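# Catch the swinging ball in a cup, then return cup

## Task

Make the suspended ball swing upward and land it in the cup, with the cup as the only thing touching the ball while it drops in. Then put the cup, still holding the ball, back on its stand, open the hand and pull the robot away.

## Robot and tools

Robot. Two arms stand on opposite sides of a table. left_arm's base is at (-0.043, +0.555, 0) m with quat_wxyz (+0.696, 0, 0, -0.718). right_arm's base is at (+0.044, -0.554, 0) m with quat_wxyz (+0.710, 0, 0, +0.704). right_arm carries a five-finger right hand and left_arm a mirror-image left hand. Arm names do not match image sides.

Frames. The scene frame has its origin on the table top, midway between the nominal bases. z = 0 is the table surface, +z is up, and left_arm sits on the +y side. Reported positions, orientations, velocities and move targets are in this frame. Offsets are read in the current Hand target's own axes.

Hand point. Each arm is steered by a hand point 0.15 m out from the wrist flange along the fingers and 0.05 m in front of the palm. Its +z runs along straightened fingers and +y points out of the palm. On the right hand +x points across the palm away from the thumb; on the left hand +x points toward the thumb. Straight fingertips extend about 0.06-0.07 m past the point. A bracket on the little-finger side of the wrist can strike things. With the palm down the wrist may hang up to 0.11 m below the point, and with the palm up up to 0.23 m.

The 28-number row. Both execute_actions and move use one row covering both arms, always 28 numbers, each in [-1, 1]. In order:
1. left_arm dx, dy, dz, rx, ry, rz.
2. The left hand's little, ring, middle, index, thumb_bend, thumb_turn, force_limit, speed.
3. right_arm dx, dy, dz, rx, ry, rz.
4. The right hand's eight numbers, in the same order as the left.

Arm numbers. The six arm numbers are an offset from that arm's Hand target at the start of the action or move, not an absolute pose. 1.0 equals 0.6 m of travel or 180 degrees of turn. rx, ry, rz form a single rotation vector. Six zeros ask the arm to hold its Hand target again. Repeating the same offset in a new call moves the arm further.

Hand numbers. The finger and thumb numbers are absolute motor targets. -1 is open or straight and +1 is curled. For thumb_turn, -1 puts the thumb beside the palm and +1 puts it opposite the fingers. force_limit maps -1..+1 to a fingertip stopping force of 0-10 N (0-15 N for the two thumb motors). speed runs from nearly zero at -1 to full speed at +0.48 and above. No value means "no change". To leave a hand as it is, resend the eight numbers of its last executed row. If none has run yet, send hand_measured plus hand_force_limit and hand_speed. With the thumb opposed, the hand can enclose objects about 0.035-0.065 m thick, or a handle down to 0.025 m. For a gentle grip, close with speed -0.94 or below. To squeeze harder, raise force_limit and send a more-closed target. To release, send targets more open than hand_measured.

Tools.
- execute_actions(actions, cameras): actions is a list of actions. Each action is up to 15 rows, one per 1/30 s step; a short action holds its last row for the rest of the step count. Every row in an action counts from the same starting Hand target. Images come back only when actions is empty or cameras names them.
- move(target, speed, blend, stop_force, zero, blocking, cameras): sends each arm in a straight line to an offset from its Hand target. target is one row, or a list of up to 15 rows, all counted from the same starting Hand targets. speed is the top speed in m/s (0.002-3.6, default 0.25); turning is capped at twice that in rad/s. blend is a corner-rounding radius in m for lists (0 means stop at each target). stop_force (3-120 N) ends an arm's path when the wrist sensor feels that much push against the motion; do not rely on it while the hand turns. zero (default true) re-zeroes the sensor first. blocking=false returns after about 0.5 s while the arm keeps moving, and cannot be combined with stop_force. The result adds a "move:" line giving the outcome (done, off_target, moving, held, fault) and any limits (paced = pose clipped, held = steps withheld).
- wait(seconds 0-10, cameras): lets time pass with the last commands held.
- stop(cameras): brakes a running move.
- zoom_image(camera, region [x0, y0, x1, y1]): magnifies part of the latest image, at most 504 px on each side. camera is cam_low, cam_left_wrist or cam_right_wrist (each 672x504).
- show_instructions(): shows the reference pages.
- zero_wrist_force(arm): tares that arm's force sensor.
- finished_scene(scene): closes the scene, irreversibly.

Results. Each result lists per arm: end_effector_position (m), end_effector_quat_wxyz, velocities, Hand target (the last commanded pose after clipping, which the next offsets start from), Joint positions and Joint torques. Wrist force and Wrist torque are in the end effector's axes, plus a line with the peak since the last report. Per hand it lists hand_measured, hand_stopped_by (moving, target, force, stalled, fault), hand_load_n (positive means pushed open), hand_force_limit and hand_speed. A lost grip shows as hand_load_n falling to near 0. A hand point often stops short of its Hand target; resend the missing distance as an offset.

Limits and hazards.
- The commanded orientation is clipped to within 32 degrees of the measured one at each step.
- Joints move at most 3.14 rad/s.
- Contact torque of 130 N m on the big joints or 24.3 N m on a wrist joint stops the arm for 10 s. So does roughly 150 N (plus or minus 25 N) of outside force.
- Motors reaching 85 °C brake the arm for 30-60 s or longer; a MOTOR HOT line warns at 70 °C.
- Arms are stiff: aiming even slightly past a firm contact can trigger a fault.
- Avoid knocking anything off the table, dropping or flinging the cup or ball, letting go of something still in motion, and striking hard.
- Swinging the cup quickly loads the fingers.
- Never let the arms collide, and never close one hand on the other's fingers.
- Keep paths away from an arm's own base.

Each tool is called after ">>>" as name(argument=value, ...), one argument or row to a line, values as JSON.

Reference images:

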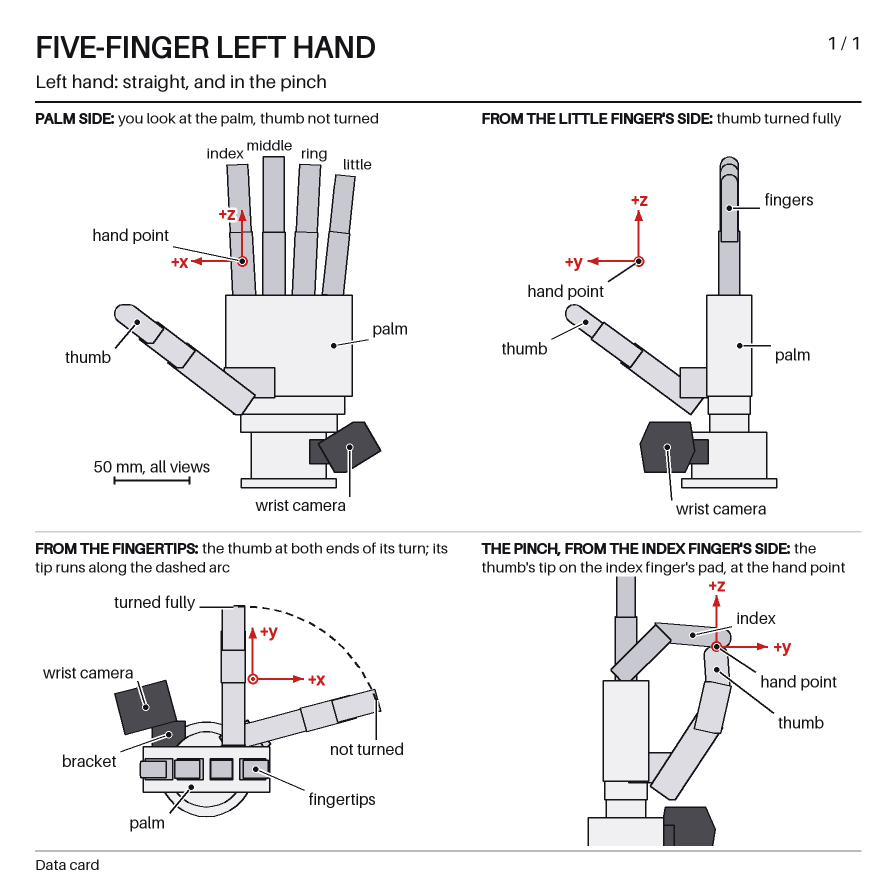

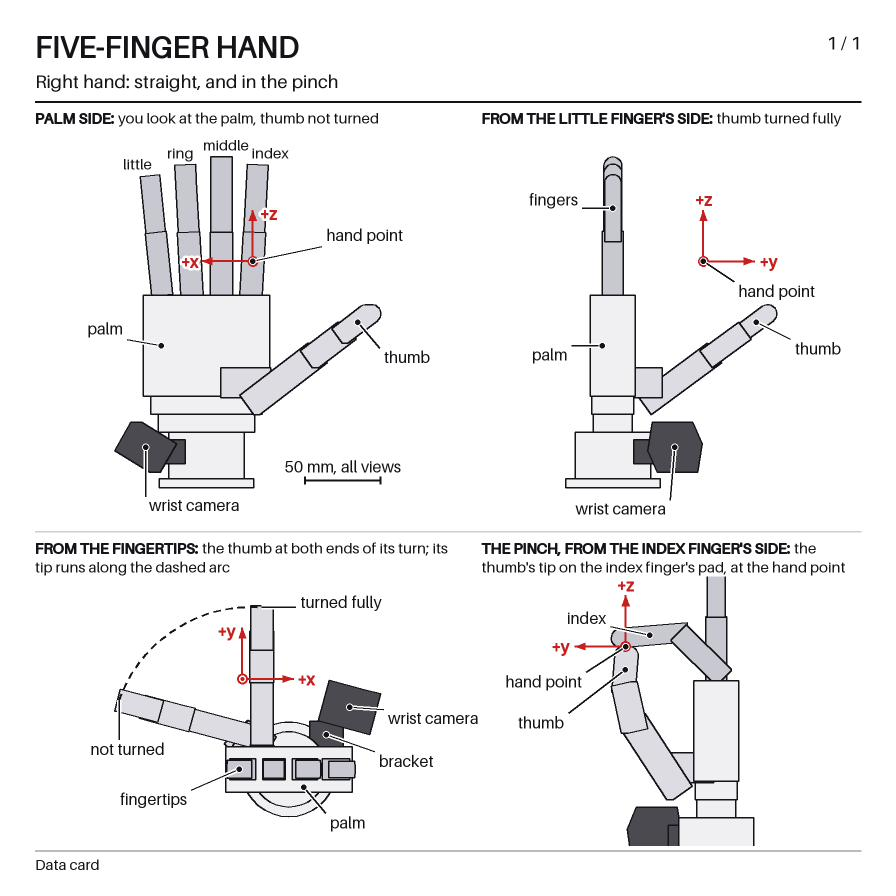

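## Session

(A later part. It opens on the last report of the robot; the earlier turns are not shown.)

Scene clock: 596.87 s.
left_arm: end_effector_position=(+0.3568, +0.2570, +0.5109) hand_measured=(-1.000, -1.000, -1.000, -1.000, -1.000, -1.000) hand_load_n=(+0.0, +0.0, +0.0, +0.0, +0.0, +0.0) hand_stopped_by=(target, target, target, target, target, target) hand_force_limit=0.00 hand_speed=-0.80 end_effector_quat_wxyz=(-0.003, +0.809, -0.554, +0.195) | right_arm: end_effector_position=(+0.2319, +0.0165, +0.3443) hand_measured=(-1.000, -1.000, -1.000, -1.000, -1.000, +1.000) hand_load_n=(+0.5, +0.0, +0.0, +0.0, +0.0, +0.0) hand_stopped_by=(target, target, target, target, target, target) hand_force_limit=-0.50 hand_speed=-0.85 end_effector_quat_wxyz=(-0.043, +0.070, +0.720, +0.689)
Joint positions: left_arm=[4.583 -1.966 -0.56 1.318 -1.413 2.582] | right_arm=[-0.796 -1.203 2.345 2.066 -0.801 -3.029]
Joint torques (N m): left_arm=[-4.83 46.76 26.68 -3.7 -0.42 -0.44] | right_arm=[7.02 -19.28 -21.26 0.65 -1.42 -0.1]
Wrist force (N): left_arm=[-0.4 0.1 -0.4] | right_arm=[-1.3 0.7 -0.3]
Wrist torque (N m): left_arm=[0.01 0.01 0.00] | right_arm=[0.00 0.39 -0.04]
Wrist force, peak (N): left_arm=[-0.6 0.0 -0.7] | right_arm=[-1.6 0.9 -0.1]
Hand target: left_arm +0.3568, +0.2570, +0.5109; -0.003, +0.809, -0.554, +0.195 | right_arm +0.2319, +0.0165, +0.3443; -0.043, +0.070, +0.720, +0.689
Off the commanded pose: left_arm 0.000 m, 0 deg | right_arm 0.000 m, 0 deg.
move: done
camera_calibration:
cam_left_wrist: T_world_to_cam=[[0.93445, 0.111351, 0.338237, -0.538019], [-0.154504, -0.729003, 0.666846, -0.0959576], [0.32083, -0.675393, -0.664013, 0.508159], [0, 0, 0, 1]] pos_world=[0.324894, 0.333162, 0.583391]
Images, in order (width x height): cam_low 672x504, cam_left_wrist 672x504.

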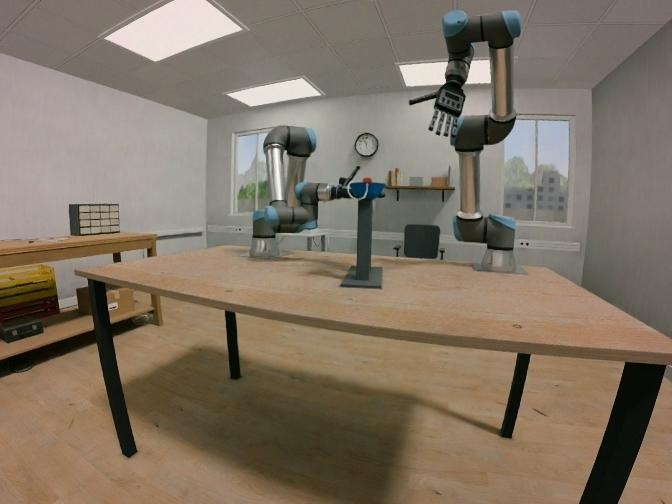

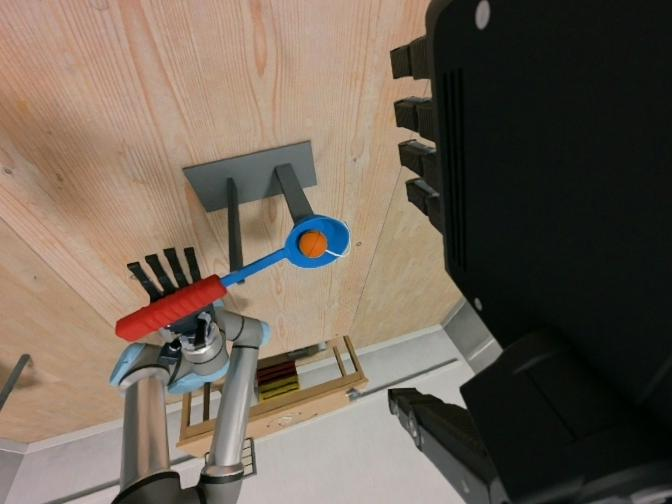

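>>> move(
  target=[
    [0,0,0,0,0,0,-1,-1,-1,-1,-1,-1,0,-0.8,-0.0059,-0.0225,-0.0656,0,0,0,-1,-1,-1,-1,-1,1,-0.5,-0.85],
    [0,0,0,0,0,0,-1,-1,-1,-1,-1,-1,0,-0.8,-0.0191,-0.0465,-0.3312,0,0,0,-1,-1,-1,-1,-1,1,-0.5,-0.85],
  ],
  speed=[0.04,0.15],
  blend=[0.01,0],
  cameras=["all"],
)

>>> zoom_image(
  camera="cam_low",
  region=[330, 150, 400, 220],
)

>>> zoom_image(
  camera="cam_left_wrist",
  region=[90, 150, 390, 350],
)

Scene clock: 601.73 s.
left_arm: end_effector_position=(+0.3568, +0.2570, +0.5109) hand_measured=(-1.000, -1.000, -1.000, -1.000, -1.000, -1.000) hand_load_n=(+0.0, +0.0, +0.0, +0.0, +0.0, +0.0) hand_stopped_by=(target, target, target, target, target, target) hand_force_limit=0.00 hand_speed=-0.80 end_effector_quat_wxyz=(-0.003, +0.809, -0.554, +0.195) | right_arm: end_effector_position=(+0.2319, -0.1615, +0.3271) hand_measured=(-1.000, -1.000, -1.000, -1.000, -1.000, +1.000) hand_load_n=(+0.0, +0.0, +0.0, +0.0, +0.0, +0.0) hand_stopped_by=(target, target, target, target, target, target) hand_force_limit=-0.50 hand_speed=-0.85 end_effector_quat_wxyz=(-0.041, +0.073, +0.714, +0.695)
Joint positions: left_arm=[4.583 -1.966 -0.56 1.318 -1.413 2.582] | right_arm=[-1.494 -1.331 2.849 1.884 -0.115 -3.239]
Joint torques (N m): left_arm=[-4.58 45.78 26.51 -3.85 -0.49 -0.48] | right_arm=[-4.67 -17.04 -11.36 -3.07 1.67 -0.34]
Wrist force (N): left_arm=[-0.3 -0.1 -0.4] | right_arm=[-1.5 0.7 -0.7]
Wrist torque (N m): left_arm=[-0.02 -0.01 0.02] | right_arm=[-0.02 0.41 -0.22]
Wrist force, peak (N): left_arm=[-0.5 0.3 -0.7] | right_arm=[-1.0 0.6 -4.8]
Hand target: left_arm +0.3568, +0.2570, +0.5109; -0.003, +0.809, -0.554, +0.195 | right_arm +0.2320, -0.1616, +0.3272; -0.041, +0.073, +0.714, +0.695 (not the last commanded pose)
Off the commanded pose: left_arm 0.000 m, 0 deg | right_arm 0.022 m, 1 deg.
move: held (right_arm; a check stopped the path); path passed 1 of 2 targets; limits=held
pose unreachable (right arm): on one or more control steps of this call, first in action 0 (counted from 0), this arm could not follow its commanded pose, so it was not sent that pose on those steps. It may still have moved: this result reports where it is.
cause: moving toward the commanded pose would bring two parts of the arm too close to each other (joints 3 (elbow) and 4 (wrist 1) lie between them).
camera_calibration:
cam_left_wrist: T_world_to_cam=[[0.93445, 0.111351, 0.338237, -0.538019], [-0.154504, -0.729003, 0.666846, -0.0959576], [0.32083, -0.675393, -0.664013, 0.508159], [0, 0, 0, 1]] pos_world=[0.324894, 0.333162, 0.583391]
cam_right_wrist: T_world_to_cam=[[-0.13322, 0.0500835, 0.98982, -0.290925], [0.816131, -0.561089, 0.138233, -0.328759], [0.562301, 0.826239, 0.0338734, 0.103927], [0, 0, 0, 1]] pos_world=[0.171116, -0.255761, 0.329889]

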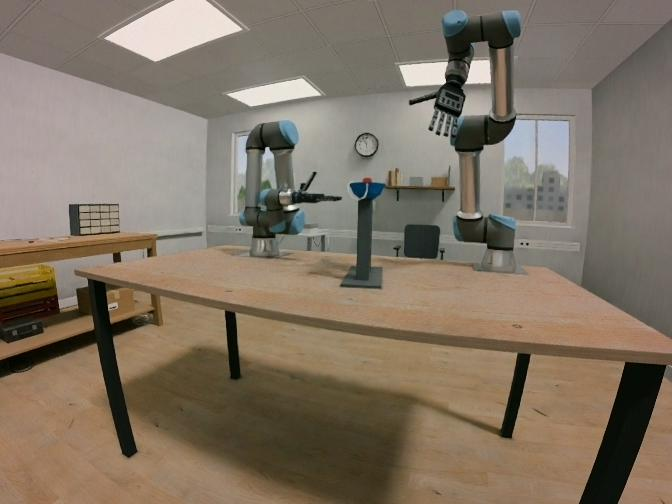

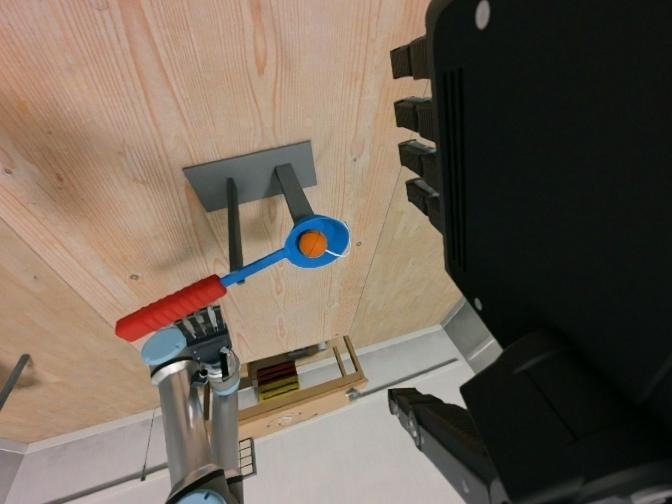

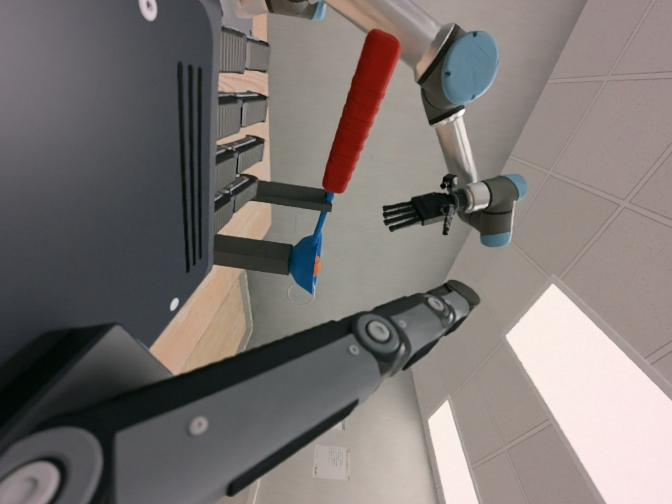

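Scaled by 7.200 from the camera's 672x504 image, which has a finer 960x720 frame.

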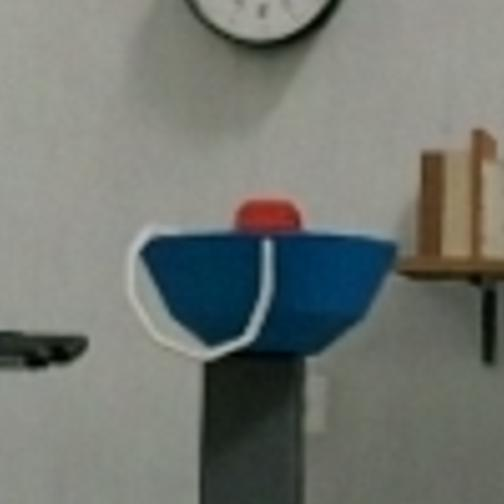

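Scaled by 1.680 from the camera's 672x504 image, which has a finer 960x720 frame.

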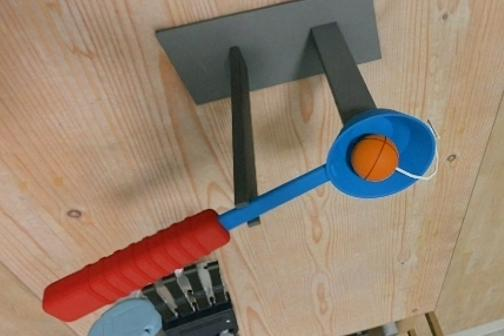

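>>> finished_scene(
  scene=1,
)

The scene is finished: the task was done.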